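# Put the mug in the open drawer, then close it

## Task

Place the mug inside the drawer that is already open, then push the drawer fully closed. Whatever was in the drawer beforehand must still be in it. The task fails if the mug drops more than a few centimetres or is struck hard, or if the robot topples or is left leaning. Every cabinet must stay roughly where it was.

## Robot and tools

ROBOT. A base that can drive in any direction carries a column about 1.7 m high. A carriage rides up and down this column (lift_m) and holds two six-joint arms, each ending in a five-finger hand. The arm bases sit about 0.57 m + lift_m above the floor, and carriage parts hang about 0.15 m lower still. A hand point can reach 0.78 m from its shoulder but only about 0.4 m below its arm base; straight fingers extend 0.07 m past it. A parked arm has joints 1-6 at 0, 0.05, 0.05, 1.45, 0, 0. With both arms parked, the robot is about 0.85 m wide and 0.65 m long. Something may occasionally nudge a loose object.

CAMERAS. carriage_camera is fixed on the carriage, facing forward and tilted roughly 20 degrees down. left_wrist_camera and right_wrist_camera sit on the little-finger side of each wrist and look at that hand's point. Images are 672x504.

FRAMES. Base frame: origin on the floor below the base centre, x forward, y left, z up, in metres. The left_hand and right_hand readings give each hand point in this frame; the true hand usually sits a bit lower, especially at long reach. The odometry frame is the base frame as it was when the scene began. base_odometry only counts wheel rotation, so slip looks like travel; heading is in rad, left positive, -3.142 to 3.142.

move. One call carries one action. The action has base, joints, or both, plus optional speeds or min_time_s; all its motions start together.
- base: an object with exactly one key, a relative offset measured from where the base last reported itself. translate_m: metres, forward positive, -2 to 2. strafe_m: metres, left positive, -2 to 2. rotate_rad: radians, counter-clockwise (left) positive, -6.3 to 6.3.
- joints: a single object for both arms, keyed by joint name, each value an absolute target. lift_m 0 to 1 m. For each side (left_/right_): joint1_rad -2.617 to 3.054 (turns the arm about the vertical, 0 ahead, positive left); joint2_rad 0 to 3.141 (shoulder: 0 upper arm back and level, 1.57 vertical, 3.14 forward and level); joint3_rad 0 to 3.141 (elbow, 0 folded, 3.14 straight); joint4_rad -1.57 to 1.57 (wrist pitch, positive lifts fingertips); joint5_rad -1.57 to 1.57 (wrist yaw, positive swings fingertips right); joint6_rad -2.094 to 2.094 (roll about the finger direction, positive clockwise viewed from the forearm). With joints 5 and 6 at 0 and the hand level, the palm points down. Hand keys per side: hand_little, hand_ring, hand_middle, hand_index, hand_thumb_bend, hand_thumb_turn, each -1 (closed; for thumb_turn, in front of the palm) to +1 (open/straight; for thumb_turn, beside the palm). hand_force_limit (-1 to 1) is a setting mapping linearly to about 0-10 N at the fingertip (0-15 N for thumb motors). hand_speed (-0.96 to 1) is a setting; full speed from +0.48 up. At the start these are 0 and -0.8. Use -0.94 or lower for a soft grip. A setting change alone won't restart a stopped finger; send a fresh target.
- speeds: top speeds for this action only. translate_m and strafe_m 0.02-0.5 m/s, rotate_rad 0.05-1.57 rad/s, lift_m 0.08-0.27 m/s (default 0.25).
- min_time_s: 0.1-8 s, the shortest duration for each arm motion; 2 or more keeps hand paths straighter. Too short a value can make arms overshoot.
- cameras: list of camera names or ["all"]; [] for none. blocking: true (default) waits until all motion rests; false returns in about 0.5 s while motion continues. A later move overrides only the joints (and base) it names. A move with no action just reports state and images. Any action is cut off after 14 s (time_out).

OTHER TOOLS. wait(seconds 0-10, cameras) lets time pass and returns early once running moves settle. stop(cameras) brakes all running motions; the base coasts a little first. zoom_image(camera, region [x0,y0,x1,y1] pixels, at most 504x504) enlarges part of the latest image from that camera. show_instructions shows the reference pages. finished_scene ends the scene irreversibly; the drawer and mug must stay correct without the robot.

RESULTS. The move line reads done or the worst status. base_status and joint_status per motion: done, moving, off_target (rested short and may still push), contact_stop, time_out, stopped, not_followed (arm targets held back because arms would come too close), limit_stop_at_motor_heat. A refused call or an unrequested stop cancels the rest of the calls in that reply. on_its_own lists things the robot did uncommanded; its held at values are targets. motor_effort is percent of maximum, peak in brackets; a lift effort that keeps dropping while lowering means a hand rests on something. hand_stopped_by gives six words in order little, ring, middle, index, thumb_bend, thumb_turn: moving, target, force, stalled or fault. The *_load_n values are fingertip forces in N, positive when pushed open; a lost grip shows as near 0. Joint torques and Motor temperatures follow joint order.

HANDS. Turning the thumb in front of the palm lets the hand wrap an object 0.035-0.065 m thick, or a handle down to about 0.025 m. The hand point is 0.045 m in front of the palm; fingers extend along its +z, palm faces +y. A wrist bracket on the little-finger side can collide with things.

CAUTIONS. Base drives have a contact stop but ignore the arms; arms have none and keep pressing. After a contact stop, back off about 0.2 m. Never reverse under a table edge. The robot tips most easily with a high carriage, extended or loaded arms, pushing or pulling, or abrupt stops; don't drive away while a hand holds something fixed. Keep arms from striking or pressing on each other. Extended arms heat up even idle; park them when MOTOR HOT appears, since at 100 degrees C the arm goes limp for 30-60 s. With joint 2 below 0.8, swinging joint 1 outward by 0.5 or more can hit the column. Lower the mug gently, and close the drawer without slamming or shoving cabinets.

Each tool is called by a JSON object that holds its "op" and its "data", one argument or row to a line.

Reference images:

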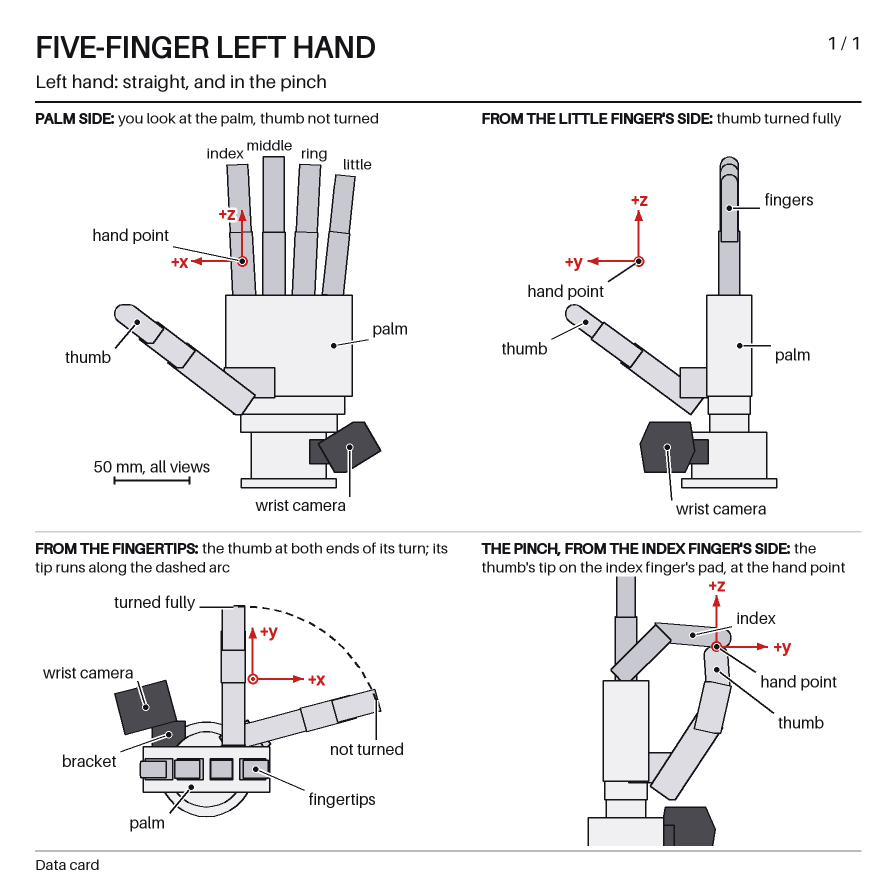

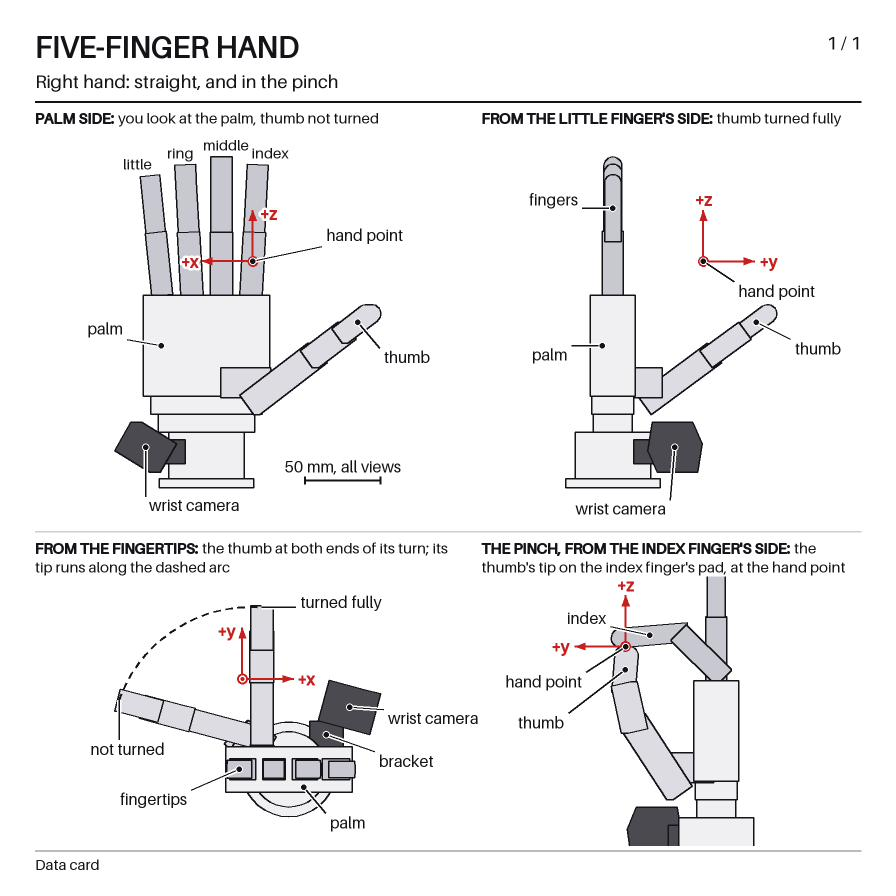

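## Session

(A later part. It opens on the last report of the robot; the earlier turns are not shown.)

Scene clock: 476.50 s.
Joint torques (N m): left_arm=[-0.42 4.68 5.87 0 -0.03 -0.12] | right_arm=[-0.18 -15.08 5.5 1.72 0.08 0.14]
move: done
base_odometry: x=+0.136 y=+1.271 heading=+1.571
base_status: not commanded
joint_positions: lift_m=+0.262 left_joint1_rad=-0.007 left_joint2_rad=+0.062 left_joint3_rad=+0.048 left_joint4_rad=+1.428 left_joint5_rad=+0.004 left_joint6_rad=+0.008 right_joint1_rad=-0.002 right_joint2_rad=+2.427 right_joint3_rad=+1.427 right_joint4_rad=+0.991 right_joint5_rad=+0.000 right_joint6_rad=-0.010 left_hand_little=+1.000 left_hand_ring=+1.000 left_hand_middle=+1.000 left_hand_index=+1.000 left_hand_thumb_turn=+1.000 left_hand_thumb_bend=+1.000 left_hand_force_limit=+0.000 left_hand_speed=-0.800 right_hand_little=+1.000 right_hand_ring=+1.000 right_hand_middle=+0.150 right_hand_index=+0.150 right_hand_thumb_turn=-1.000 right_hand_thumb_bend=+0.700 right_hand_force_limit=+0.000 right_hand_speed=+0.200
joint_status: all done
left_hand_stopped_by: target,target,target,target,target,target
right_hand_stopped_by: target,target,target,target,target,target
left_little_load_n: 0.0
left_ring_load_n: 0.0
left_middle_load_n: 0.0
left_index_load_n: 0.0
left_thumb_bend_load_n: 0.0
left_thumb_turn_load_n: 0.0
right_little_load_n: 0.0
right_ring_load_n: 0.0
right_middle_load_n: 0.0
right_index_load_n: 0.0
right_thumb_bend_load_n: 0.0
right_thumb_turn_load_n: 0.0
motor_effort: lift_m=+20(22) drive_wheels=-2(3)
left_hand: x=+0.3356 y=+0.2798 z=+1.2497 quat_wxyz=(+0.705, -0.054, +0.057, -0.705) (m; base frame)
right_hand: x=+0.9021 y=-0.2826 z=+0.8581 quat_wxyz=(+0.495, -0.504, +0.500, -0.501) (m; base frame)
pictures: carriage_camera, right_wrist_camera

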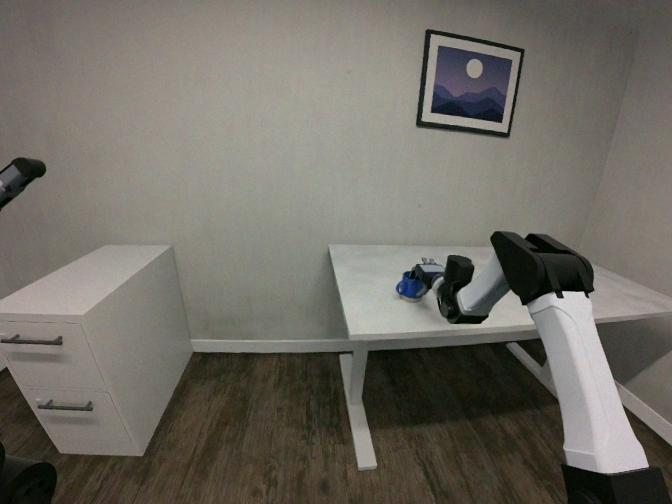

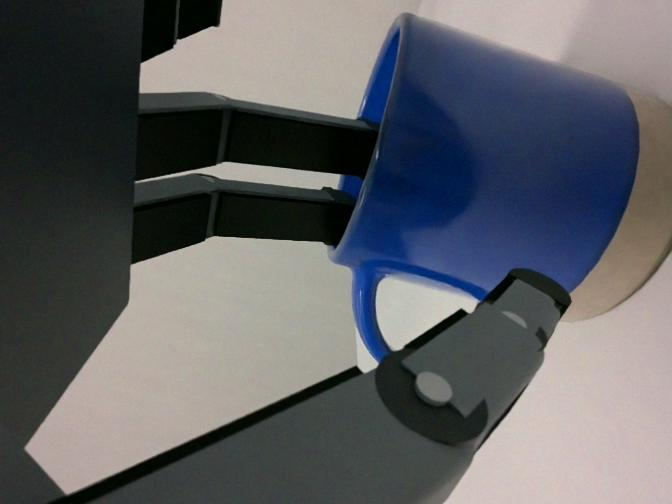

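{"op": "move", "data": {
  "joints": {"lift_m": 0.242},
  "speeds": {"lift_m": 0.08}
}}

{"op": "wait", "data": {
  "seconds": 0.5,
  "cameras": ["carriage_camera", "right_wrist_camera"]
}}

{"op": "zoom_image", "data": {
  "camera": "carriage_camera",
  "region": [376, 234, 456, 314]
}}

Scene clock: 482.67 s.
Joint torques (N m): left_arm=[-0.42 4.68 6.01 -0.01 -0.02 -0.12] | right_arm=[-0.18 -15.13 5.53 1.67 0.04 0.14]
move: done
base_odometry: x=+0.136 y=+1.271 heading=+1.571
base_status: not commanded
joint_positions: lift_m=+0.242 left_joint1_rad=-0.007 left_joint2_rad=+0.062 left_joint3_rad=+0.048 left_joint4_rad=+1.428 left_joint5_rad=+0.004 left_joint6_rad=+0.008 right_joint1_rad=-0.002 right_joint2_rad=+2.427 right_joint3_rad=+1.427 right_joint4_rad=+0.996 right_joint5_rad=+0.004 right_joint6_rad=-0.010 left_hand_little=+1.000 left_hand_ring=+1.000 left_hand_middle=+1.000 left_hand_index=+1.000 left_hand_thumb_turn=+1.000 left_hand_thumb_bend=+1.000 left_hand_force_limit=+0.000 left_hand_speed=-0.800 right_hand_little=+1.000 right_hand_ring=+1.000 right_hand_middle=+0.150 right_hand_index=+0.150 right_hand_thumb_turn=-1.000 right_hand_thumb_bend=+0.700 right_hand_force_limit=+0.000 right_hand_speed=+0.200
joint_status: all done
left_hand_stopped_by: target,target,target,target,target,target
right_hand_stopped_by: target,target,target,target,target,target
left_little_load_n: 0.0
left_ring_load_n: 0.0
left_middle_load_n: 0.0
left_index_load_n: 0.0
left_thumb_bend_load_n: 0.0
left_thumb_turn_load_n: 0.0
right_little_load_n: 0.0
right_ring_load_n: 0.0
right_middle_load_n: 0.0
right_index_load_n: 0.5
right_thumb_bend_load_n: 0.0
right_thumb_turn_load_n: 0.0
motor_effort: lift_m=+20(21) drive_wheels=-2(3)
left_hand: x=+0.3356 y=+0.2798 z=+1.2296 quat_wxyz=(+0.705, -0.054, +0.057, -0.705) (m; base frame)
right_hand: x=+0.9025 y=-0.2834 z=+0.8394 quat_wxyz=(+0.495, -0.502, +0.500, -0.503) (m; base frame)
pictures: none

Scene clock: 483.17 s.
Joint torques (N m): left_arm=[-0.42 4.64 5.9 0 -0.03 -0.11] | right_arm=[-0.17 -15.04 5.56 1.67 0.04 0.14]
base_odometry: x=+0.136 y=+1.271 heading=+1.571
base_status: not commanded
joint_positions: lift_m=+0.242 left_joint1_rad=-0.007 left_joint2_rad=+0.062 left_joint3_rad=+0.048 left_joint4_rad=+1.428 left_joint5_rad=+0.004 left_joint6_rad=+0.008 right_joint1_rad=-0.002 right_joint2_rad=+2.427 right_joint3_rad=+1.427 right_joint4_rad=+0.996 right_joint5_rad=+0.004 right_joint6_rad=-0.010 left_hand_little=+1.000 left_hand_ring=+1.000 left_hand_middle=+1.000 left_hand_index=+1.000 left_hand_thumb_turn=+1.000 left_hand_thumb_bend=+1.000 left_hand_force_limit=+0.000 left_hand_speed=-0.800 right_hand_little=+1.000 right_hand_ring=+1.000 right_hand_middle=+0.150 right_hand_index=+0.150 right_hand_thumb_turn=-1.000 right_hand_thumb_bend=+0.700 right_hand_force_limit=+0.000 right_hand_speed=+0.200
joint_status: all done
left_hand_stopped_by: target,target,target,target,target,target
right_hand_stopped_by: target,target,target,target,target,target
left_little_load_n: 0.0
left_ring_load_n: 0.0
left_middle_load_n: 0.0
left_index_load_n: 0.0
left_thumb_bend_load_n: 0.0
left_thumb_turn_load_n: 0.0
right_little_load_n: 0.0
right_ring_load_n: 0.0
right_middle_load_n: 0.0
right_index_load_n: 0.5
right_thumb_bend_load_n: 0.0
right_thumb_turn_load_n: 0.0
motor_effort: lift_m=+20(21) drive_wheels=-2(3)
left_hand: x=+0.3356 y=+0.2798 z=+1.2296 quat_wxyz=(+0.705, -0.054, +0.057, -0.705) (m; base frame)
right_hand: x=+0.9025 y=-0.2834 z=+0.8394 quat_wxyz=(+0.495, -0.502, +0.500, -0.503) (m; base frame)
wait: 0.50 s; at rest by 0.27 s
pictures: carriage_camera, right_wrist_camera

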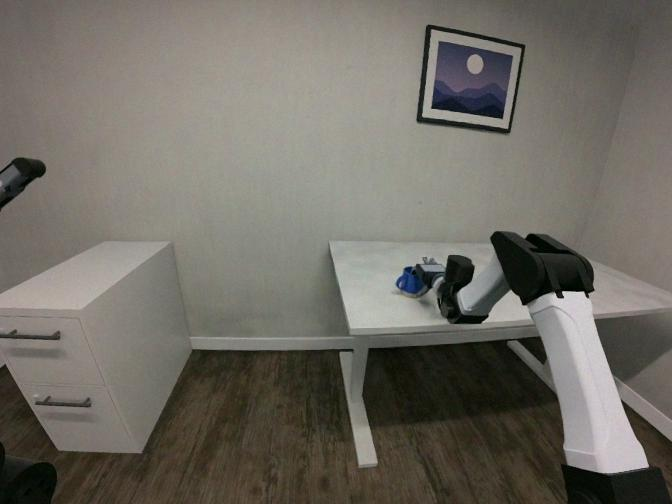

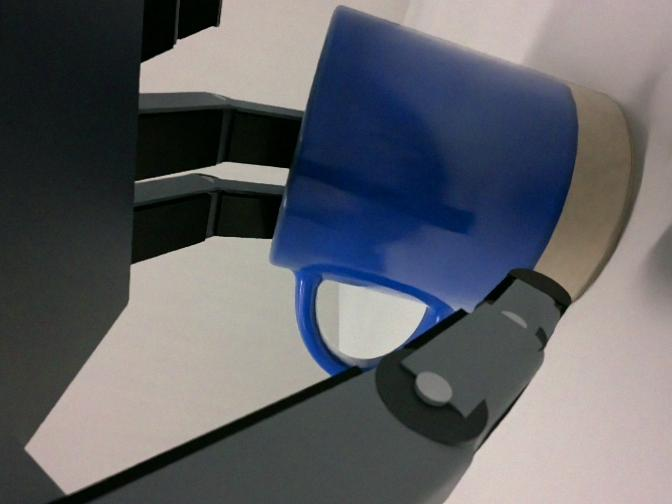

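Scaled by 6.300 from the camera's 672x504 image, which has a finer 960x720 frame.

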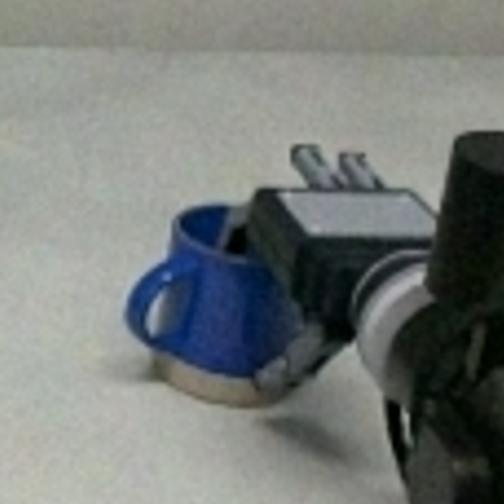

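{"op": "move", "data": {
  "joints": {"lift_m": 0.233},
  "speeds": {"lift_m": 0.08}
}}

{"op": "move", "data": {
  "joints": {"right_hand_speed": -0.92, "right_hand_force_limit": -0.4, "right_hand_index": -0.4, "right_hand_middle": -0.4}
}}

{"op": "wait", "data": {
  "seconds": 0.5,
  "cameras": ["right_wrist_camera"]
}}

Scene clock: 491.87 s.
Joint torques (N m): left_arm=[-0.62 4.68 5.94 -0.07 -0.03 -0.12] | right_arm=[-0.1 -15.06 5.52 1.66 0.03 0.14]
move: done
base_odometry: x=+0.136 y=+1.271 heading=+1.571
base_status: not commanded
joint_positions: lift_m=+0.233 left_joint1_rad=-0.007 left_joint2_rad=+0.062 left_joint3_rad=+0.048 left_joint4_rad=+1.428 left_joint5_rad=+0.004 left_joint6_rad=+0.008 right_joint1_rad=-0.002 right_joint2_rad=+2.427 right_joint3_rad=+1.427 right_joint4_rad=+0.998 right_joint5_rad=+0.004 right_joint6_rad=-0.010 left_hand_little=+1.000 left_hand_ring=+1.000 left_hand_middle=+1.000 left_hand_index=+1.000 left_hand_thumb_turn=+1.000 left_hand_thumb_bend=+1.000 left_hand_force_limit=+0.000 left_hand_speed=-0.800 right_hand_little=+1.000 right_hand_ring=+1.000 right_hand_middle=+0.150 right_hand_index=+0.150 right_hand_thumb_turn=-1.000 right_hand_thumb_bend=+0.700 right_hand_force_limit=+0.000 right_hand_speed=+0.200
joint_status: all done
left_hand_stopped_by: target,target,target,target,target,target
right_hand_stopped_by: target,target,target,target,target,target
left_little_load_n: 0.0
left_ring_load_n: 0.0
left_middle_load_n: 0.0
left_index_load_n: 0.0
left_thumb_bend_load_n: 0.0
left_thumb_turn_load_n: 0.0
right_little_load_n: 0.0
right_ring_load_n: 0.0
right_middle_load_n: 0.0
right_index_load_n: 0.5
right_thumb_bend_load_n: 0.0
right_thumb_turn_load_n: 0.0
motor_effort: lift_m=+18(22) drive_wheels=-2(3)
left_hand: x=+0.3356 y=+0.2798 z=+1.2206 quat_wxyz=(+0.705, -0.054, +0.057, -0.705) (m; base frame)
right_hand: x=+0.9026 y=-0.2835 z=+0.8307 quat_wxyz=(+0.495, -0.501, +0.500, -0.503) (m; base frame)
pictures: none

Scene clock: 494.57 s.
Joint torques (N m): left_arm=[-0.46 4.68 5.9 -0.01 -0.04 -0.13] | right_arm=[-0.18 -15.02 5.53 1.66 0.04 0.14]
move: off_target
base_odometry: x=+0.136 y=+1.271 heading=+1.571
base_status: not commanded
joint_positions: lift_m=+0.233 left_joint1_rad=-0.007 left_joint2_rad=+0.062 left_joint3_rad=+0.048 left_joint4_rad=+1.428 left_joint5_rad=+0.004 left_joint6_rad=+0.008 right_joint1_rad=-0.002 right_joint2_rad=+2.427 right_joint3_rad=+1.427 right_joint4_rad=+0.998 right_joint5_rad=+0.004 right_joint6_rad=-0.009 left_hand_little=+1.000 left_hand_ring=+1.000 left_hand_middle=+1.000 left_hand_index=+1.000 left_hand_thumb_turn=+1.000 left_hand_thumb_bend=+1.000 left_hand_force_limit=+0.000 left_hand_speed=-0.800 right_hand_little=+1.000 right_hand_ring=+1.000 right_hand_middle=-0.342 right_hand_index=-0.372 right_hand_thumb_turn=-1.000 right_hand_thumb_bend=+0.701 right_hand_force_limit=-0.400 right_hand_speed=-0.920
joint_status: right_hand_middle off_target (ended at -0.342, target -0.400); right_hand_index off_target (ended at -0.372, target -0.400); the others done
left_hand_stopped_by: target,target,target,target,target,target
right_hand_stopped_by: target,target,force,force,target,target
left_little_load_n: 0.0
left_ring_load_n: 0.0
left_middle_load_n: 0.0
left_index_load_n: 0.0
left_thumb_bend_load_n: 0.0
left_thumb_turn_load_n: -0.5
right_little_load_n: 0.0
right_ring_load_n: 0.0
right_middle_load_n: 2.0
right_index_load_n: 3.0
right_thumb_bend_load_n: 4.5
right_thumb_turn_load_n: -1.0
motor_effort: lift_m=+20(22) drive_wheels=-2(3)
left_hand: x=+0.3356 y=+0.2798 z=+1.2206 quat_wxyz=(+0.705, -0.054, +0.057, -0.705) (m; base frame)
right_hand: x=+0.9026 y=-0.2834 z=+0.8307 quat_wxyz=(+0.496, -0.501, +0.500, -0.503) (m; base frame)
pictures: none

Scene clock: 495.07 s.
Joint torques (N m): left_arm=[-0.44 4.72 5.9 -0.01 -0.03 -0.12] | right_arm=[-0.18 -15.04 5.52 1.65 0.04 0.14]
base_odometry: x=+0.136 y=+1.271 heading=+1.571
base_status: not commanded
joint_positions: lift_m=+0.233 left_joint1_rad=-0.007 left_joint2_rad=+0.062 left_joint3_rad=+0.048 left_joint4_rad=+1.428 left_joint5_rad=+0.004 left_joint6_rad=+0.008 right_joint1_rad=-0.002 right_joint2_rad=+2.427 right_joint3_rad=+1.427 right_joint4_rad=+0.998 right_joint5_rad=+0.004 right_joint6_rad=-0.009 left_hand_little=+1.000 left_hand_ring=+1.000 left_hand_middle=+1.000 left_hand_index=+1.000 left_hand_thumb_turn=+1.000 left_hand_thumb_bend=+1.000 left_hand_force_limit=+0.000 left_hand_speed=-0.800 right_hand_little=+1.000 right_hand_ring=+1.000 right_hand_middle=-0.342 right_hand_index=-0.372 right_hand_thumb_turn=-1.000 right_hand_thumb_bend=+0.701 right_hand_force_limit=-0.400 right_hand_speed=-0.920
joint_status: right_hand_middle off_target (ended at -0.342, target -0.400); right_hand_index off_target (ended at -0.372, target -0.400); the others done
left_hand_stopped_by: target,target,target,target,target,target
right_hand_stopped_by: target,target,force,force,target,target
left_little_load_n: 0.0
left_ring_load_n: 0.0
left_middle_load_n: 0.0
left_index_load_n: 0.0
left_thumb_bend_load_n: 0.0
left_thumb_turn_load_n: 0.0
right_little_load_n: 0.0
right_ring_load_n: 0.0
right_middle_load_n: 2.0
right_index_load_n: 3.0
right_thumb_bend_load_n: 4.5
right_thumb_turn_load_n: -1.5
motor_effort: lift_m=+19(22) drive_wheels=-2(3)
left_hand: x=+0.3356 y=+0.2798 z=+1.2206 quat_wxyz=(+0.705, -0.054, +0.057, -0.705) (m; base frame)
right_hand: x=+0.9026 y=-0.2834 z=+0.8307 quat_wxyz=(+0.496, -0.501, +0.500, -0.503) (m; base frame)
wait: 0.50 s; at rest by 0.27 s
pictures: right_wrist_camera

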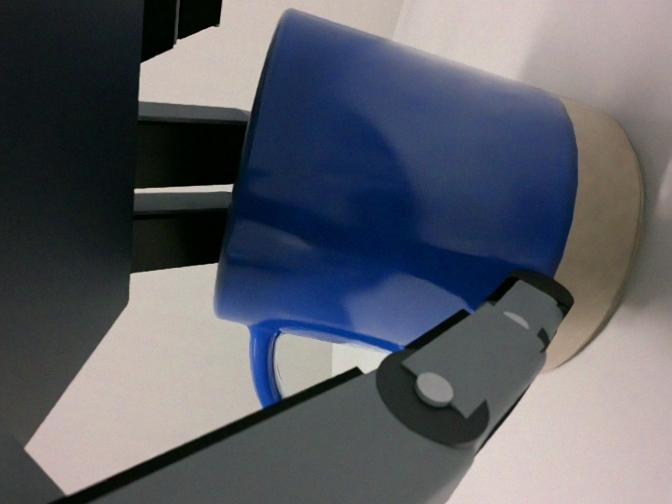

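{"op": "move", "data": {
  "joints": {"right_hand_force_limit": 0.3, "right_hand_index": -0.9, "right_hand_middle": -0.9}
}}

{"op": "move", "data": {
  "joints": {"right_hand_thumb_bend": 0.2, "right_hand_force_limit": 0.3},
  "cameras": ["right_wrist_camera"]
}}

Scene clock: 501.00 s.
Joint torques (N m): left_arm=[-0.43 4.67 5.9 -0.01 -0.02 -0.13] | right_arm=[-0.2 -15.04 5.52 1.75 0.04 0.14]
move: off_target
base_odometry: x=+0.136 y=+1.271 heading=+1.571
base_status: not commanded
joint_positions: lift_m=+0.233 left_joint1_rad=-0.007 left_joint2_rad=+0.062 left_joint3_rad=+0.048 left_joint4_rad=+1.428 left_joint5_rad=+0.004 left_joint6_rad=+0.008 right_joint1_rad=-0.002 right_joint2_rad=+2.427 right_joint3_rad=+1.427 right_joint4_rad=+0.987 right_joint5_rad=+0.004 right_joint6_rad=-0.009 left_hand_little=+1.000 left_hand_ring=+1.000 left_hand_middle=+1.000 left_hand_index=+1.000 left_hand_thumb_turn=+1.000 left_hand_thumb_bend=+1.000 left_hand_force_limit=+0.000 left_hand_speed=-0.800 right_hand_little=+1.000 right_hand_ring=+1.000 right_hand_middle=-0.490 right_hand_index=-0.564 right_hand_thumb_turn=-1.000 right_hand_thumb_bend=+0.703 right_hand_force_limit=+0.300 right_hand_speed=-0.920
joint_status: right_hand_middle off_target (ended at -0.490, target -0.900); right_hand_index off_target (ended at -0.564, target -0.900); the others done
left_hand_stopped_by: target,target,target,target,target,target
right_hand_stopped_by: target,target,force,force,target,target
left_little_load_n: 0.0
left_ring_load_n: 0.0
left_middle_load_n: 0.0
left_index_load_n: 0.0
left_thumb_bend_load_n: 0.0
left_thumb_turn_load_n: 0.0
right_little_load_n: 0.0
right_ring_load_n: 0.0
right_middle_load_n: 5.0
right_index_load_n: 6.0
right_thumb_bend_load_n: 14.5
right_thumb_turn_load_n: 2.0
motor_effort: lift_m=+18(22) drive_wheels=-2(2)
left_hand: x=+0.3356 y=+0.2798 z=+1.2206 quat_wxyz=(+0.705, -0.054, +0.057, -0.705) (m; base frame)
right_hand: x=+0.9019 y=-0.2834 z=+0.8278 quat_wxyz=(+0.493, -0.504, +0.502, -0.501) (m; base frame)
pictures: none

Scene clock: 503.23 s.
Joint torques (N m): left_arm=[-0.44 4.68 5.91 -0.01 -0.03 -0.12] | right_arm=[-0.18 -15.02 5.53 1.75 0.04 0.14]
move: off_target
base_odometry: x=+0.136 y=+1.271 heading=+1.571
base_status: not commanded
joint_positions: lift_m=+0.233 left_joint1_rad=-0.007 left_joint2_rad=+0.062 left_joint3_rad=+0.048 left_joint4_rad=+1.428 left_joint5_rad=+0.004 left_joint6_rad=+0.008 right_joint1_rad=-0.002 right_joint2_rad=+2.427 right_joint3_rad=+1.427 right_joint4_rad=+0.987 right_joint5_rad=+0.004 right_joint6_rad=-0.009 left_hand_little=+1.000 left_hand_ring=+1.000 left_hand_middle=+1.000 left_hand_index=+1.000 left_hand_thumb_turn=+1.000 left_hand_thumb_bend=+1.000 left_hand_force_limit=+0.000 left_hand_speed=-0.800 right_hand_little=+1.000 right_hand_ring=+1.000 right_hand_middle=-0.490 right_hand_index=-0.564 right_hand_thumb_turn=-1.000 right_hand_thumb_bend=+0.703 right_hand_force_limit=+0.300 right_hand_speed=-0.920
joint_status: right_hand_thumb_bend off_target (ended at +0.703, target +0.200); the others done
left_hand_stopped_by: target,target,target,target,target,target
right_hand_stopped_by: target,target,force,force,force,target
left_little_load_n: 0.0
left_ring_load_n: 0.0
left_middle_load_n: 0.0
left_index_load_n: 0.0
left_thumb_bend_load_n: 0.5
left_thumb_turn_load_n: 0.0
right_little_load_n: 0.0
right_ring_load_n: 0.0
right_middle_load_n: 5.0
right_index_load_n: 5.5
right_thumb_bend_load_n: 14.0
right_thumb_turn_load_n: 2.0
motor_effort: lift_m=+19(21) drive_wheels=-2(2)
left_hand: x=+0.3356 y=+0.2798 z=+1.2206 quat_wxyz=(+0.705, -0.054, +0.057, -0.705) (m; base frame)
right_hand: x=+0.9019 y=-0.2834 z=+0.8278 quat_wxyz=(+0.493, -0.504, +0.502, -0.501) (m; base frame)
pictures: right_wrist_camera

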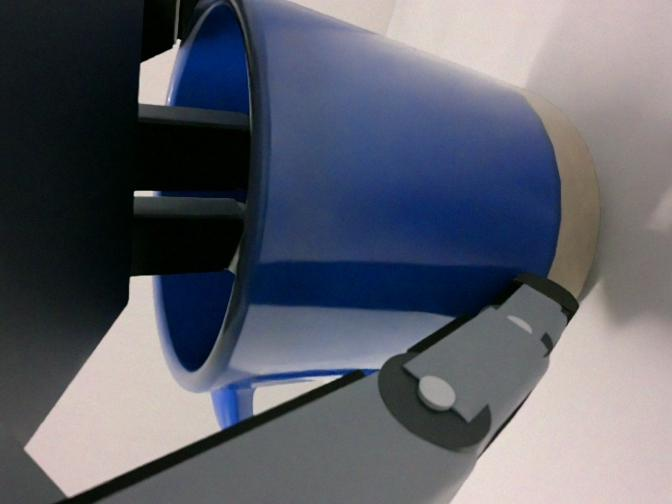

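{"op": "move", "data": {
  "joints": {"lift_m": 0.25},
  "speeds": {"lift_m": 0.08}
}}

{"op": "wait", "data": {
  "seconds": 0.4,
  "cameras": ["carriage_camera", "right_wrist_camera"]
}}

{"op": "zoom_image", "data": {
  "camera": "carriage_camera",
  "region": [376, 234, 456, 314]
}}

Scene clock: 509.40 s.
Joint torques (N m): left_arm=[-0.43 4.7 5.96 0 -0.03 -0.13] | right_arm=[-0.1 -15.02 5.86 2.21 0.04 0.14]
move: done
base_odometry: x=+0.136 y=+1.271 heading=+1.571
base_status: not commanded
joint_positions: lift_m=+0.250 left_joint1_rad=-0.007 left_joint2_rad=+0.062 left_joint3_rad=+0.048 left_joint4_rad=+1.428 left_joint5_rad=+0.004 left_joint6_rad=+0.008 right_joint1_rad=-0.002 right_joint2_rad=+2.427 right_joint3_rad=+1.423 right_joint4_rad=+0.937 right_joint5_rad=+0.004 right_joint6_rad=-0.009 left_hand_little=+1.000 left_hand_ring=+1.000 left_hand_middle=+1.000 left_hand_index=+1.000 left_hand_thumb_turn=+1.000 left_hand_thumb_bend=+1.000 left_hand_force_limit=+0.000 left_hand_speed=-0.800 right_hand_little=+1.000 right_hand_ring=+1.000 right_hand_middle=-0.490 right_hand_index=-0.564 right_hand_thumb_turn=-1.000 right_hand_thumb_bend=+0.703 right_hand_force_limit=+0.300 right_hand_speed=-0.920
joint_status: all done
left_hand_stopped_by: target,target,target,target,target,target
right_hand_stopped_by: target,target,force,force,force,target
left_little_load_n: 0.0
left_ring_load_n: 0.0
left_middle_load_n: 0.0
left_index_load_n: 0.0
left_thumb_bend_load_n: 0.0
left_thumb_turn_load_n: 0.0
right_little_load_n: 0.0
right_ring_load_n: 0.0
right_middle_load_n: 5.5
right_index_load_n: 5.0
right_thumb_bend_load_n: 14.5
right_thumb_turn_load_n: 2.5
motor_effort: lift_m=+23(27) drive_wheels=-2(3)
left_hand: x=+0.3356 y=+0.2798 z=+1.2374 quat_wxyz=(+0.705, -0.054, +0.057, -0.705) (m; base frame)
right_hand: x=+0.8974 y=-0.2834 z=+0.8297 quat_wxyz=(+0.479, -0.517, +0.515, -0.487) (m; base frame)
pictures: none

Scene clock: 509.80 s.
Joint torques (N m): left_arm=[-0.44 4.68 5.9 0 -0.02 -0.12] | right_arm=[-0.18 -15.02 5.86 2.21 0.04 0.14]
base_odometry: x=+0.136 y=+1.271 heading=+1.571
base_status: not commanded
joint_positions: lift_m=+0.250 left_joint1_rad=-0.007 left_joint2_rad=+0.062 left_joint3_rad=+0.048 left_joint4_rad=+1.428 left_joint5_rad=+0.004 left_joint6_rad=+0.008 right_joint1_rad=-0.002 right_joint2_rad=+2.427 right_joint3_rad=+1.423 right_joint4_rad=+0.937 right_joint5_rad=+0.004 right_joint6_rad=-0.009 left_hand_little=+1.000 left_hand_ring=+1.000 left_hand_middle=+1.000 left_hand_index=+1.000 left_hand_thumb_turn=+1.000 left_hand_thumb_bend=+1.000 left_hand_force_limit=+0.000 left_hand_speed=-0.800 right_hand_little=+1.000 right_hand_ring=+1.000 right_hand_middle=-0.490 right_hand_index=-0.564 right_hand_thumb_turn=-1.000 right_hand_thumb_bend=+0.703 right_hand_force_limit=+0.300 right_hand_speed=-0.920
joint_status: all done
left_hand_stopped_by: target,target,target,target,target,target
right_hand_stopped_by: target,target,force,force,force,target
left_little_load_n: 0.0
left_ring_load_n: 0.0
left_middle_load_n: 0.0
left_index_load_n: 0.0
left_thumb_bend_load_n: 0.0
left_thumb_turn_load_n: 0.0
right_little_load_n: 0.0
right_ring_load_n: 0.0
right_middle_load_n: 5.5
right_index_load_n: 5.5
right_thumb_bend_load_n: 14.5
right_thumb_turn_load_n: 2.5
motor_effort: lift_m=+21(27) drive_wheels=-2(3)
left_hand: x=+0.3356 y=+0.2798 z=+1.2374 quat_wxyz=(+0.705, -0.054, +0.057, -0.705) (m; base frame)
right_hand: x=+0.8974 y=-0.2834 z=+0.8297 quat_wxyz=(+0.479, -0.517, +0.515, -0.487) (m; base frame)
wait: 0.40 s; at rest by 0.27 s
pictures: carriage_camera, right_wrist_camera

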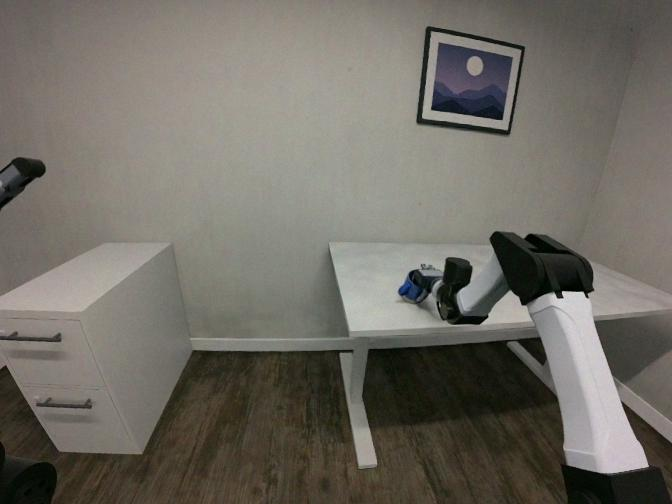

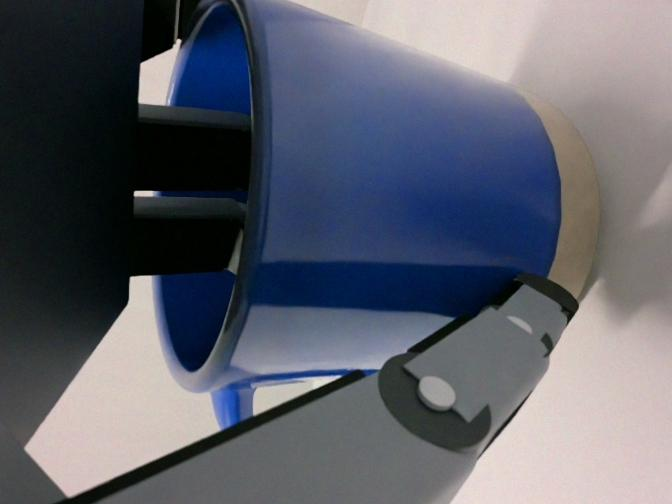

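Scaled by 6.300 from the camera's 672x504 image, which has a finer 960x720 frame.

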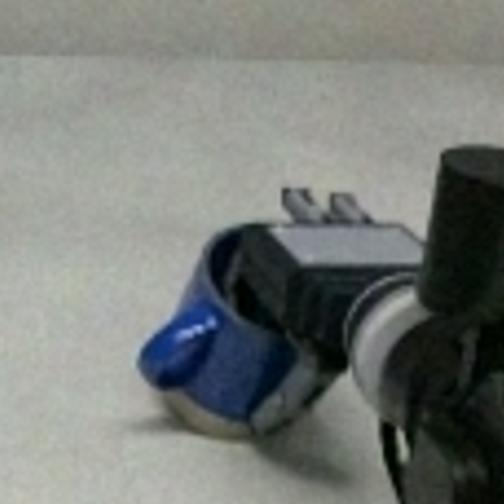

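{"op": "move", "data": {
  "joints": {"lift_m": 0.29},
  "speeds": {"lift_m": 0.08}
}}

{"op": "wait", "data": {
  "seconds": 0.4,
  "cameras": ["carriage_camera", "right_wrist_camera"]
}}

{"op": "zoom_image", "data": {
  "camera": "carriage_camera",
  "region": [376, 234, 456, 314]
}}

Scene clock: 518.83 s.
Joint torques (N m): left_arm=[-0.42 4.68 5.89 -0.01 -0.03 -0.12] | right_arm=[-0.17 -15.57 6.09 2.41 0.04 0.14]
move: done
base_odometry: x=+0.136 y=+1.271 heading=+1.571
base_status: not commanded
joint_positions: lift_m=+0.290 left_joint1_rad=-0.007 left_joint2_rad=+0.062 left_joint3_rad=+0.048 left_joint4_rad=+1.428 left_joint5_rad=+0.004 left_joint6_rad=+0.008 right_joint1_rad=-0.002 right_joint2_rad=+2.432 right_joint3_rad=+1.420 right_joint4_rad=+0.915 right_joint5_rad=+0.004 right_joint6_rad=-0.009 left_hand_little=+1.000 left_hand_ring=+1.000 left_hand_middle=+1.000 left_hand_index=+1.000 left_hand_thumb_turn=+1.000 left_hand_thumb_bend=+1.000 left_hand_force_limit=+0.000 left_hand_speed=-0.800 right_hand_little=+1.000 right_hand_ring=+1.000 right_hand_middle=-0.490 right_hand_index=-0.564 right_hand_thumb_turn=-1.000 right_hand_thumb_bend=+0.703 right_hand_force_limit=+0.300 right_hand_speed=-0.920
joint_status: all done
left_hand_stopped_by: target,target,target,target,target,target
right_hand_stopped_by: target,target,force,force,force,target
left_little_load_n: 0.0
left_ring_load_n: 0.0
left_middle_load_n: 0.0
left_index_load_n: 0.0
left_thumb_bend_load_n: 0.0
left_thumb_turn_load_n: 0.0
right_little_load_n: 0.0
right_ring_load_n: 0.0
right_middle_load_n: 5.0
right_index_load_n: 5.5
right_thumb_bend_load_n: 15.0
right_thumb_turn_load_n: 2.5
motor_effort: lift_m=+21(25) drive_wheels=-2(3)
left_hand: x=+0.3356 y=+0.2798 z=+1.2774 quat_wxyz=(+0.705, -0.054, +0.057, -0.705) (m; base frame)
right_hand: x=+0.8943 y=-0.2834 z=+0.8589 quat_wxyz=(+0.471, -0.525, +0.523, -0.479) (m; base frame)
pictures: none

Scene clock: 519.23 s.
Joint torques (N m): left_arm=[-0.39 4.67 5.86 -0.01 -0.02 -0.12] | right_arm=[-0.17 -15.51 6.11 2.42 0.04 0.14]
base_odometry: x=+0.136 y=+1.271 heading=+1.571
base_status: not commanded
joint_positions: lift_m=+0.290 left_joint1_rad=-0.007 left_joint2_rad=+0.062 left_joint3_rad=+0.048 left_joint4_rad=+1.428 left_joint5_rad=+0.004 left_joint6_rad=+0.008 right_joint1_rad=-0.002 right_joint2_rad=+2.432 right_joint3_rad=+1.420 right_joint4_rad=+0.914 right_joint5_rad=+0.004 right_joint6_rad=-0.009 left_hand_little=+1.000 left_hand_ring=+1.000 left_hand_middle=+1.000 left_hand_index=+1.000 left_hand_thumb_turn=+1.000 left_hand_thumb_bend=+1.000 left_hand_force_limit=+0.000 left_hand_speed=-0.800 right_hand_little=+1.000 right_hand_ring=+1.000 right_hand_middle=-0.490 right_hand_index=-0.564 right_hand_thumb_turn=-1.000 right_hand_thumb_bend=+0.703 right_hand_force_limit=+0.300 right_hand_speed=-0.920
joint_status: all done
left_hand_stopped_by: target,target,target,target,target,target
right_hand_stopped_by: target,target,force,force,force,target
left_little_load_n: 0.0
left_ring_load_n: 0.0
left_middle_load_n: 0.0
left_index_load_n: 0.0
left_thumb_bend_load_n: 0.0
left_thumb_turn_load_n: 0.0
right_little_load_n: 0.0
right_ring_load_n: 0.0
right_middle_load_n: 5.0
right_index_load_n: 5.5
right_thumb_bend_load_n: 15.0
right_thumb_turn_load_n: 2.5
motor_effort: lift_m=+21(25) drive_wheels=-2(3)
left_hand: x=+0.3356 y=+0.2798 z=+1.2774 quat_wxyz=(+0.705, -0.054, +0.057, -0.705) (m; base frame)
right_hand: x=+0.8942 y=-0.2834 z=+0.8587 quat_wxyz=(+0.471, -0.525, +0.523, -0.479) (m; base frame)
wait: 0.40 s; at rest by 0.27 s
pictures: carriage_camera, right_wrist_camera

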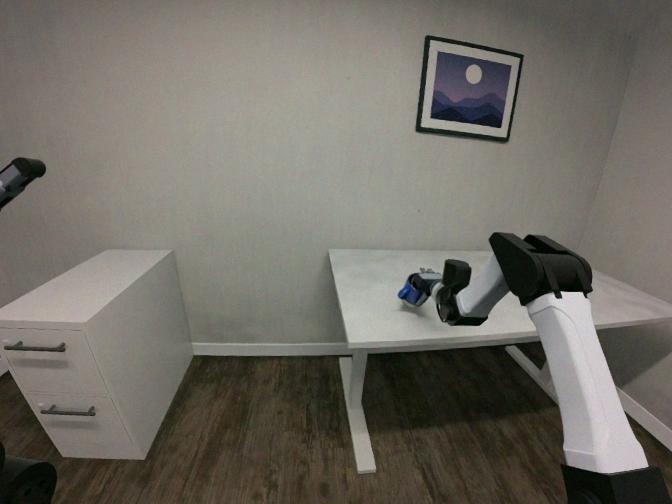

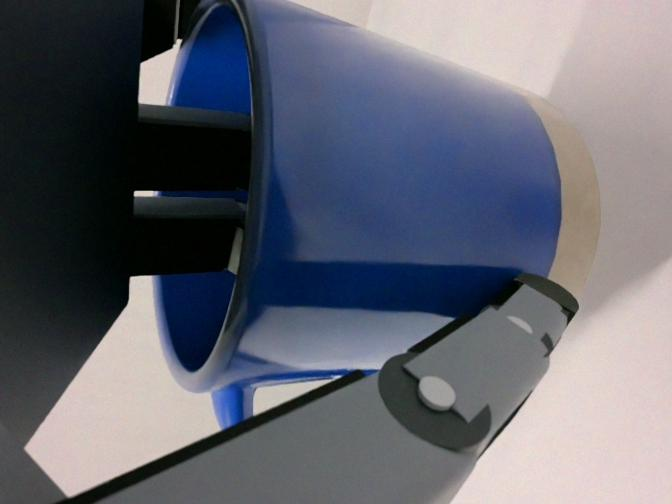

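Scaled by 6.300 from the camera's 672x504 image, which has a finer 960x720 frame.

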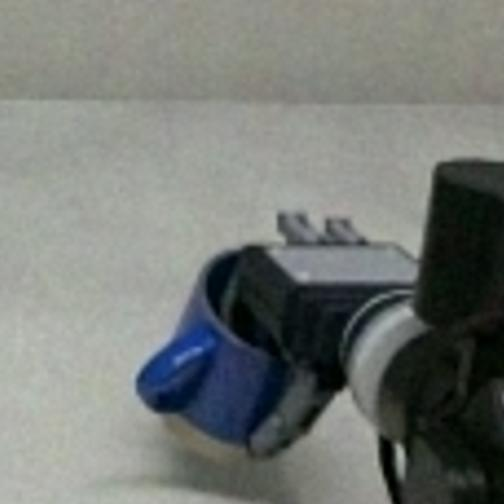

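{"op": "move", "data": {
  "base": {"translate_m": -0.5},
  "joints": {"lift_m": 0.4},
  "speeds": {"lift_m": 0.12, "translate_m": 0.15},
  "cameras": ["right_wrist_camera"]
}}

Scene clock: 542.20 s.
Joint torques (N m): left_arm=[-0.49 4.62 5.9 0 -0.03 -0.13] | right_arm=[-0.23 -16.34 6.23 2.41 0.04 0.14]
move: done
base_odometry: x=+0.136 y=+0.771 heading=+1.571
base_status: done
joint_positions: lift_m=+0.400 left_joint1_rad=-0.007 left_joint2_rad=+0.062 left_joint3_rad=+0.048 left_joint4_rad=+1.429 left_joint5_rad=+0.004 left_joint6_rad=+0.008 right_joint1_rad=-0.002 right_joint2_rad=+2.440 right_joint3_rad=+1.419 right_joint4_rad=+0.913 right_joint5_rad=+0.004 right_joint6_rad=-0.009 left_hand_little=+1.000 left_hand_ring=+1.000 left_hand_middle=+1.000 left_hand_index=+1.000 left_hand_thumb_turn=+1.000 left_hand_thumb_bend=+1.000 left_hand_force_limit=+0.000 left_hand_speed=-0.800 right_hand_little=+1.000 right_hand_ring=+1.000 right_hand_middle=-0.490 right_hand_index=-0.564 right_hand_thumb_turn=-1.000 right_hand_thumb_bend=+0.703 right_hand_force_limit=+0.300 right_hand_speed=-0.920
joint_status: all done
left_hand_stopped_by: target,target,target,target,target,target
right_hand_stopped_by: target,target,force,force,force,target
left_little_load_n: 0.0
left_ring_load_n: 0.0
left_middle_load_n: 0.0
left_index_load_n: 0.0
left_thumb_bend_load_n: 0.0
left_thumb_turn_load_n: 0.0
right_little_load_n: 0.0
right_ring_load_n: 0.0
right_middle_load_n: 5.0
right_index_load_n: 5.5
right_thumb_bend_load_n: 15.0
right_thumb_turn_load_n: 2.5
motor_effort: lift_m=+22(26) drive_wheels=+1(9)
left_hand: x=+0.3354 y=+0.2798 z=+1.3875 quat_wxyz=(+0.705, -0.053, +0.057, -0.705) (m; base frame)
right_hand: x=+0.8931 y=-0.2834 z=+0.9626 quat_wxyz=(+0.468, -0.527, +0.526, -0.476) (m; base frame)
pictures: right_wrist_camera

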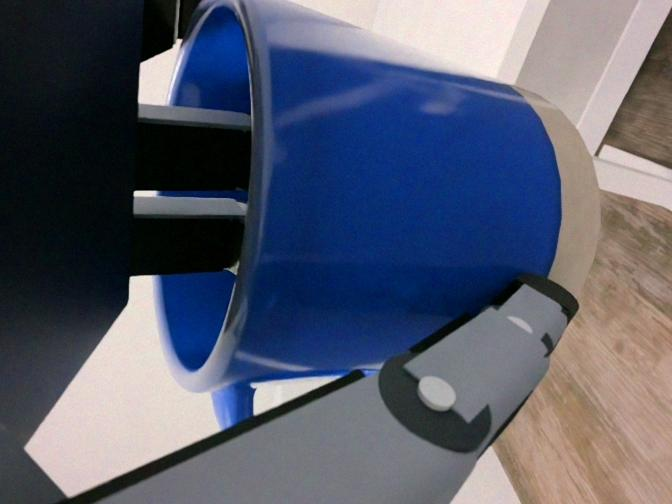

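{"op": "move", "data": {
  "joints": {"right_joint2_rad": 1.9, "right_joint3_rad": 0.6, "right_joint4_rad": 1.27},
  "min_time_s": 3
}}

{"op": "move", "data": {
  "base": {"rotate_rad": -1.571},
  "joints": {"lift_m": 0.6},
  "speeds": {"rotate_rad": 0.4, "lift_m": 0.1}
}}

{"op": "wait", "data": {
  "seconds": 0.5,
  "cameras": ["carriage_camera", "right_wrist_camera"]
}}

Scene clock: 553.43 s.
Joint torques (N m): left_arm=[-0.42 4.68 5.91 -0.02 -0.03 -0.13] | right_arm=[-0.2 -13.82 4.42 2.54 0.04 0.14]
Motor temperatures (°C): left_arm=[21 26 31 24 24 25] | right_arm=[21 53 30 43 21 23]
move: off_target
base_odometry: x=+0.136 y=+0.771 heading=+1.571
base_status: not commanded
joint_positions: lift_m=+0.400 left_joint1_rad=-0.007 left_joint2_rad=+0.062 left_joint3_rad=+0.048 left_joint4_rad=+1.429 left_joint5_rad=+0.004 left_joint6_rad=+0.008 right_joint1_rad=-0.002 right_joint2_rad=+1.949 right_joint3_rad=+0.594 right_joint4_rad=+1.181 right_joint5_rad=+0.004 right_joint6_rad=-0.009 left_hand_little=+1.000 left_hand_ring=+1.000 left_hand_middle=+1.000 left_hand_index=+1.000 left_hand_thumb_turn=+1.000 left_hand_thumb_bend=+1.000 left_hand_force_limit=+0.000 left_hand_speed=-0.800 right_hand_little=+1.000 right_hand_ring=+1.000 right_hand_middle=-0.490 right_hand_index=-0.564 right_hand_thumb_turn=-1.000 right_hand_thumb_bend=+0.703 right_hand_force_limit=+0.300 right_hand_speed=-0.920
joint_status: right_joint4_rad off_target (ended at +1.181, target +1.270); the others done
left_hand_stopped_by: target,target,target,target,target,target
right_hand_stopped_by: target,target,force,force,force,target
left_little_load_n: 0.0
left_ring_load_n: 0.0
left_middle_load_n: 0.0
left_index_load_n: 0.0
left_thumb_bend_load_n: 0.0
left_thumb_turn_load_n: 0.0
right_little_load_n: 0.0
right_ring_load_n: 0.0
right_middle_load_n: 5.0
right_index_load_n: 5.5
right_thumb_bend_load_n: 15.0
right_thumb_turn_load_n: 2.5
motor_effort: lift_m=+23(24) drive_wheels=+2(2)
left_hand: x=+0.3354 y=+0.2798 z=+1.3875 quat_wxyz=(+0.705, -0.053, +0.057, -0.705) (m; base frame)
right_hand: x=+0.7144 y=-0.2831 z=+0.9721 quat_wxyz=(+0.451, -0.542, +0.541, -0.458) (m; base frame)
pictures: none

Scene clock: 558.17 s.
Joint torques (N m): left_arm=[-0.42 4.67 5.94 -0.01 -0.03 -0.11] | right_arm=[-0.5 -12.88 4.77 2.42 0.08 0.14]
move: done
base_odometry: x=+0.136 y=+0.771 heading=+0.001
base_status: done
joint_positions: lift_m=+0.600 left_joint1_rad=-0.007 left_joint2_rad=+0.062 left_joint3_rad=+0.048 left_joint4_rad=+1.429 left_joint5_rad=+0.004 left_joint6_rad=+0.008 right_joint1_rad=+0.001 right_joint2_rad=+1.940 right_joint3_rad=+0.590 right_joint4_rad=+1.194 right_joint5_rad=+0.001 right_joint6_rad=-0.009 left_hand_little=+1.000 left_hand_ring=+1.000 left_hand_middle=+1.000 left_hand_index=+1.000 left_hand_thumb_turn=+1.000 left_hand_thumb_bend=+1.000 left_hand_force_limit=+0.000 left_hand_speed=-0.800 right_hand_little=+1.000 right_hand_ring=+1.000 right_hand_middle=-0.490 right_hand_index=-0.564 right_hand_thumb_turn=-1.000 right_hand_thumb_bend=+0.703 right_hand_force_limit=+0.300 right_hand_speed=-0.920
joint_status: all done
left_hand_stopped_by: target,target,target,target,target,target
right_hand_stopped_by: target,target,force,force,force,target
left_little_load_n: 0.0
left_ring_load_n: 0.0
left_middle_load_n: 0.0
left_index_load_n: 0.0
left_thumb_bend_load_n: 0.0
left_thumb_turn_load_n: 0.0
right_little_load_n: 0.0
right_ring_load_n: 0.0
right_middle_load_n: 5.0
right_index_load_n: 5.0
right_thumb_bend_load_n: 15.0
right_thumb_turn_load_n: 2.0
motor_effort: lift_m=+21(27) drive_wheels=+5(10)
left_hand: x=+0.3354 y=+0.2798 z=+1.5875 quat_wxyz=(+0.705, -0.053, +0.057, -0.705) (m; base frame)
right_hand: x=+0.7152 y=-0.2809 z=+1.1783 quat_wxyz=(+0.458, -0.540, +0.535, -0.462) (m; base frame)
pictures: none

Scene clock: 558.67 s.
Joint torques (N m): left_arm=[-0.44 4.7 5.93 -0.02 -0.02 -0.12] | right_arm=[-0.44 -12.88 4.77 2.42 0.07 0.14]
base_odometry: x=+0.136 y=+0.771 heading=+0.001
base_status: done
joint_positions: lift_m=+0.600 left_joint1_rad=-0.007 left_joint2_rad=+0.062 left_joint3_rad=+0.048 left_joint4_rad=+1.429 left_joint5_rad=+0.004 left_joint6_rad=+0.008 right_joint1_rad=+0.001 right_joint2_rad=+1.940 right_joint3_rad=+0.590 right_joint4_rad=+1.194 right_joint5_rad=+0.001 right_joint6_rad=-0.009 left_hand_little=+1.000 left_hand_ring=+1.000 left_hand_middle=+1.000 left_hand_index=+1.000 left_hand_thumb_turn=+1.000 left_hand_thumb_bend=+1.000 left_hand_force_limit=+0.000 left_hand_speed=-0.800 right_hand_little=+1.000 right_hand_ring=+1.000 right_hand_middle=-0.490 right_hand_index=-0.564 right_hand_thumb_turn=-1.000 right_hand_thumb_bend=+0.703 right_hand_force_limit=+0.300 right_hand_speed=-0.920
joint_status: all done
left_hand_stopped_by: target,target,target,target,target,target
right_hand_stopped_by: target,target,force,force,force,target
left_little_load_n: 0.0
left_ring_load_n: 0.0
left_middle_load_n: 0.0
left_index_load_n: 0.0
left_thumb_bend_load_n: 0.0
left_thumb_turn_load_n: 0.0
right_little_load_n: 0.0
right_ring_load_n: 0.0
right_middle_load_n: 5.5
right_index_load_n: 5.0
right_thumb_bend_load_n: 15.0
right_thumb_turn_load_n: 2.0
motor_effort: lift_m=+20(27) drive_wheels=+5(10)
left_hand: x=+0.3354 y=+0.2798 z=+1.5875 quat_wxyz=(+0.705, -0.053, +0.057, -0.705) (m; base frame)
right_hand: x=+0.7152 y=-0.2809 z=+1.1783 quat_wxyz=(+0.458, -0.540, +0.535, -0.462) (m; base frame)
wait: 0.50 s; at rest by 0.27 s
pictures: carriage_camera, right_wrist_camera

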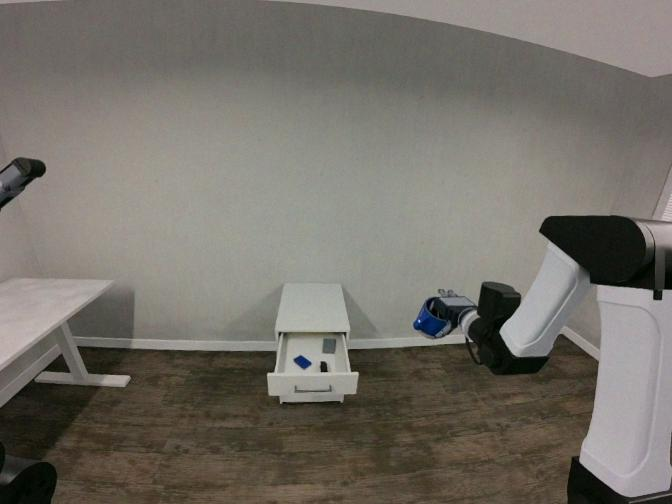

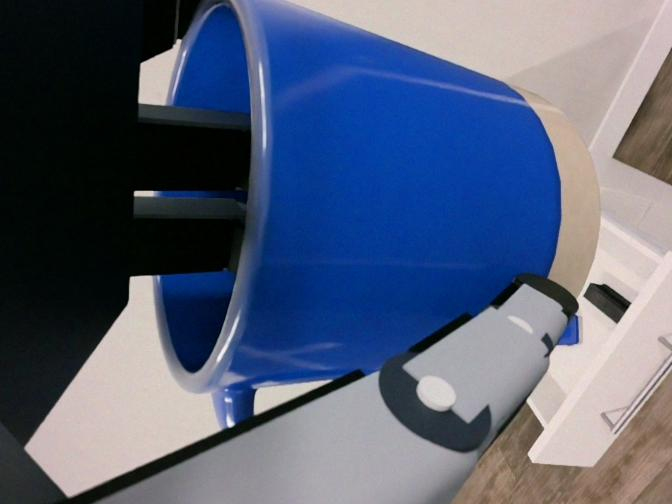

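{"op": "zoom_image", "data": {
  "camera": "carriage_camera",
  "region": [256, 274, 376, 414]
}}

Scaled by 3.600 from the camera's 672x504 image, which has a finer 960x720 frame.

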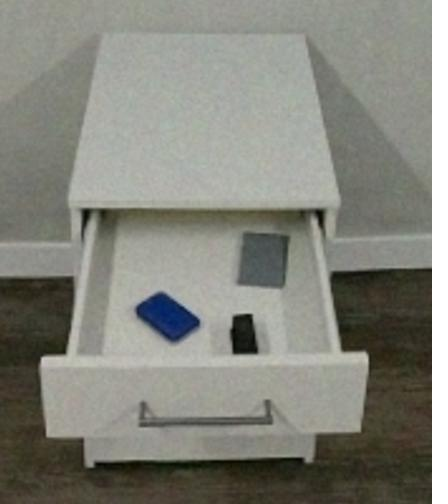

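{"op": "zoom_image", "data": {
  "camera": "carriage_camera",
  "region": [264, 326, 364, 406]
}}

Scaled by 5.040 from the camera's 672x504 image, which has a finer 960x720 frame.

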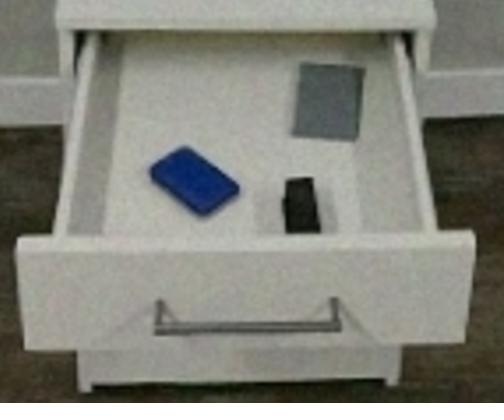

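{"op": "zoom_image", "data": {
  "camera": "carriage_camera",
  "region": [400, 274, 480, 354]
}}

Scaled by 6.300 from the camera's 672x504 image, which has a finer 960x720 frame.

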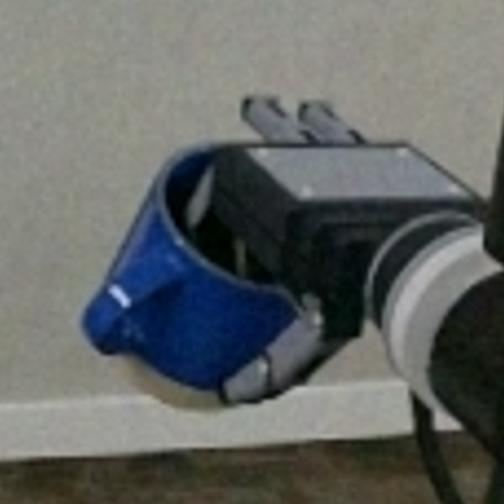

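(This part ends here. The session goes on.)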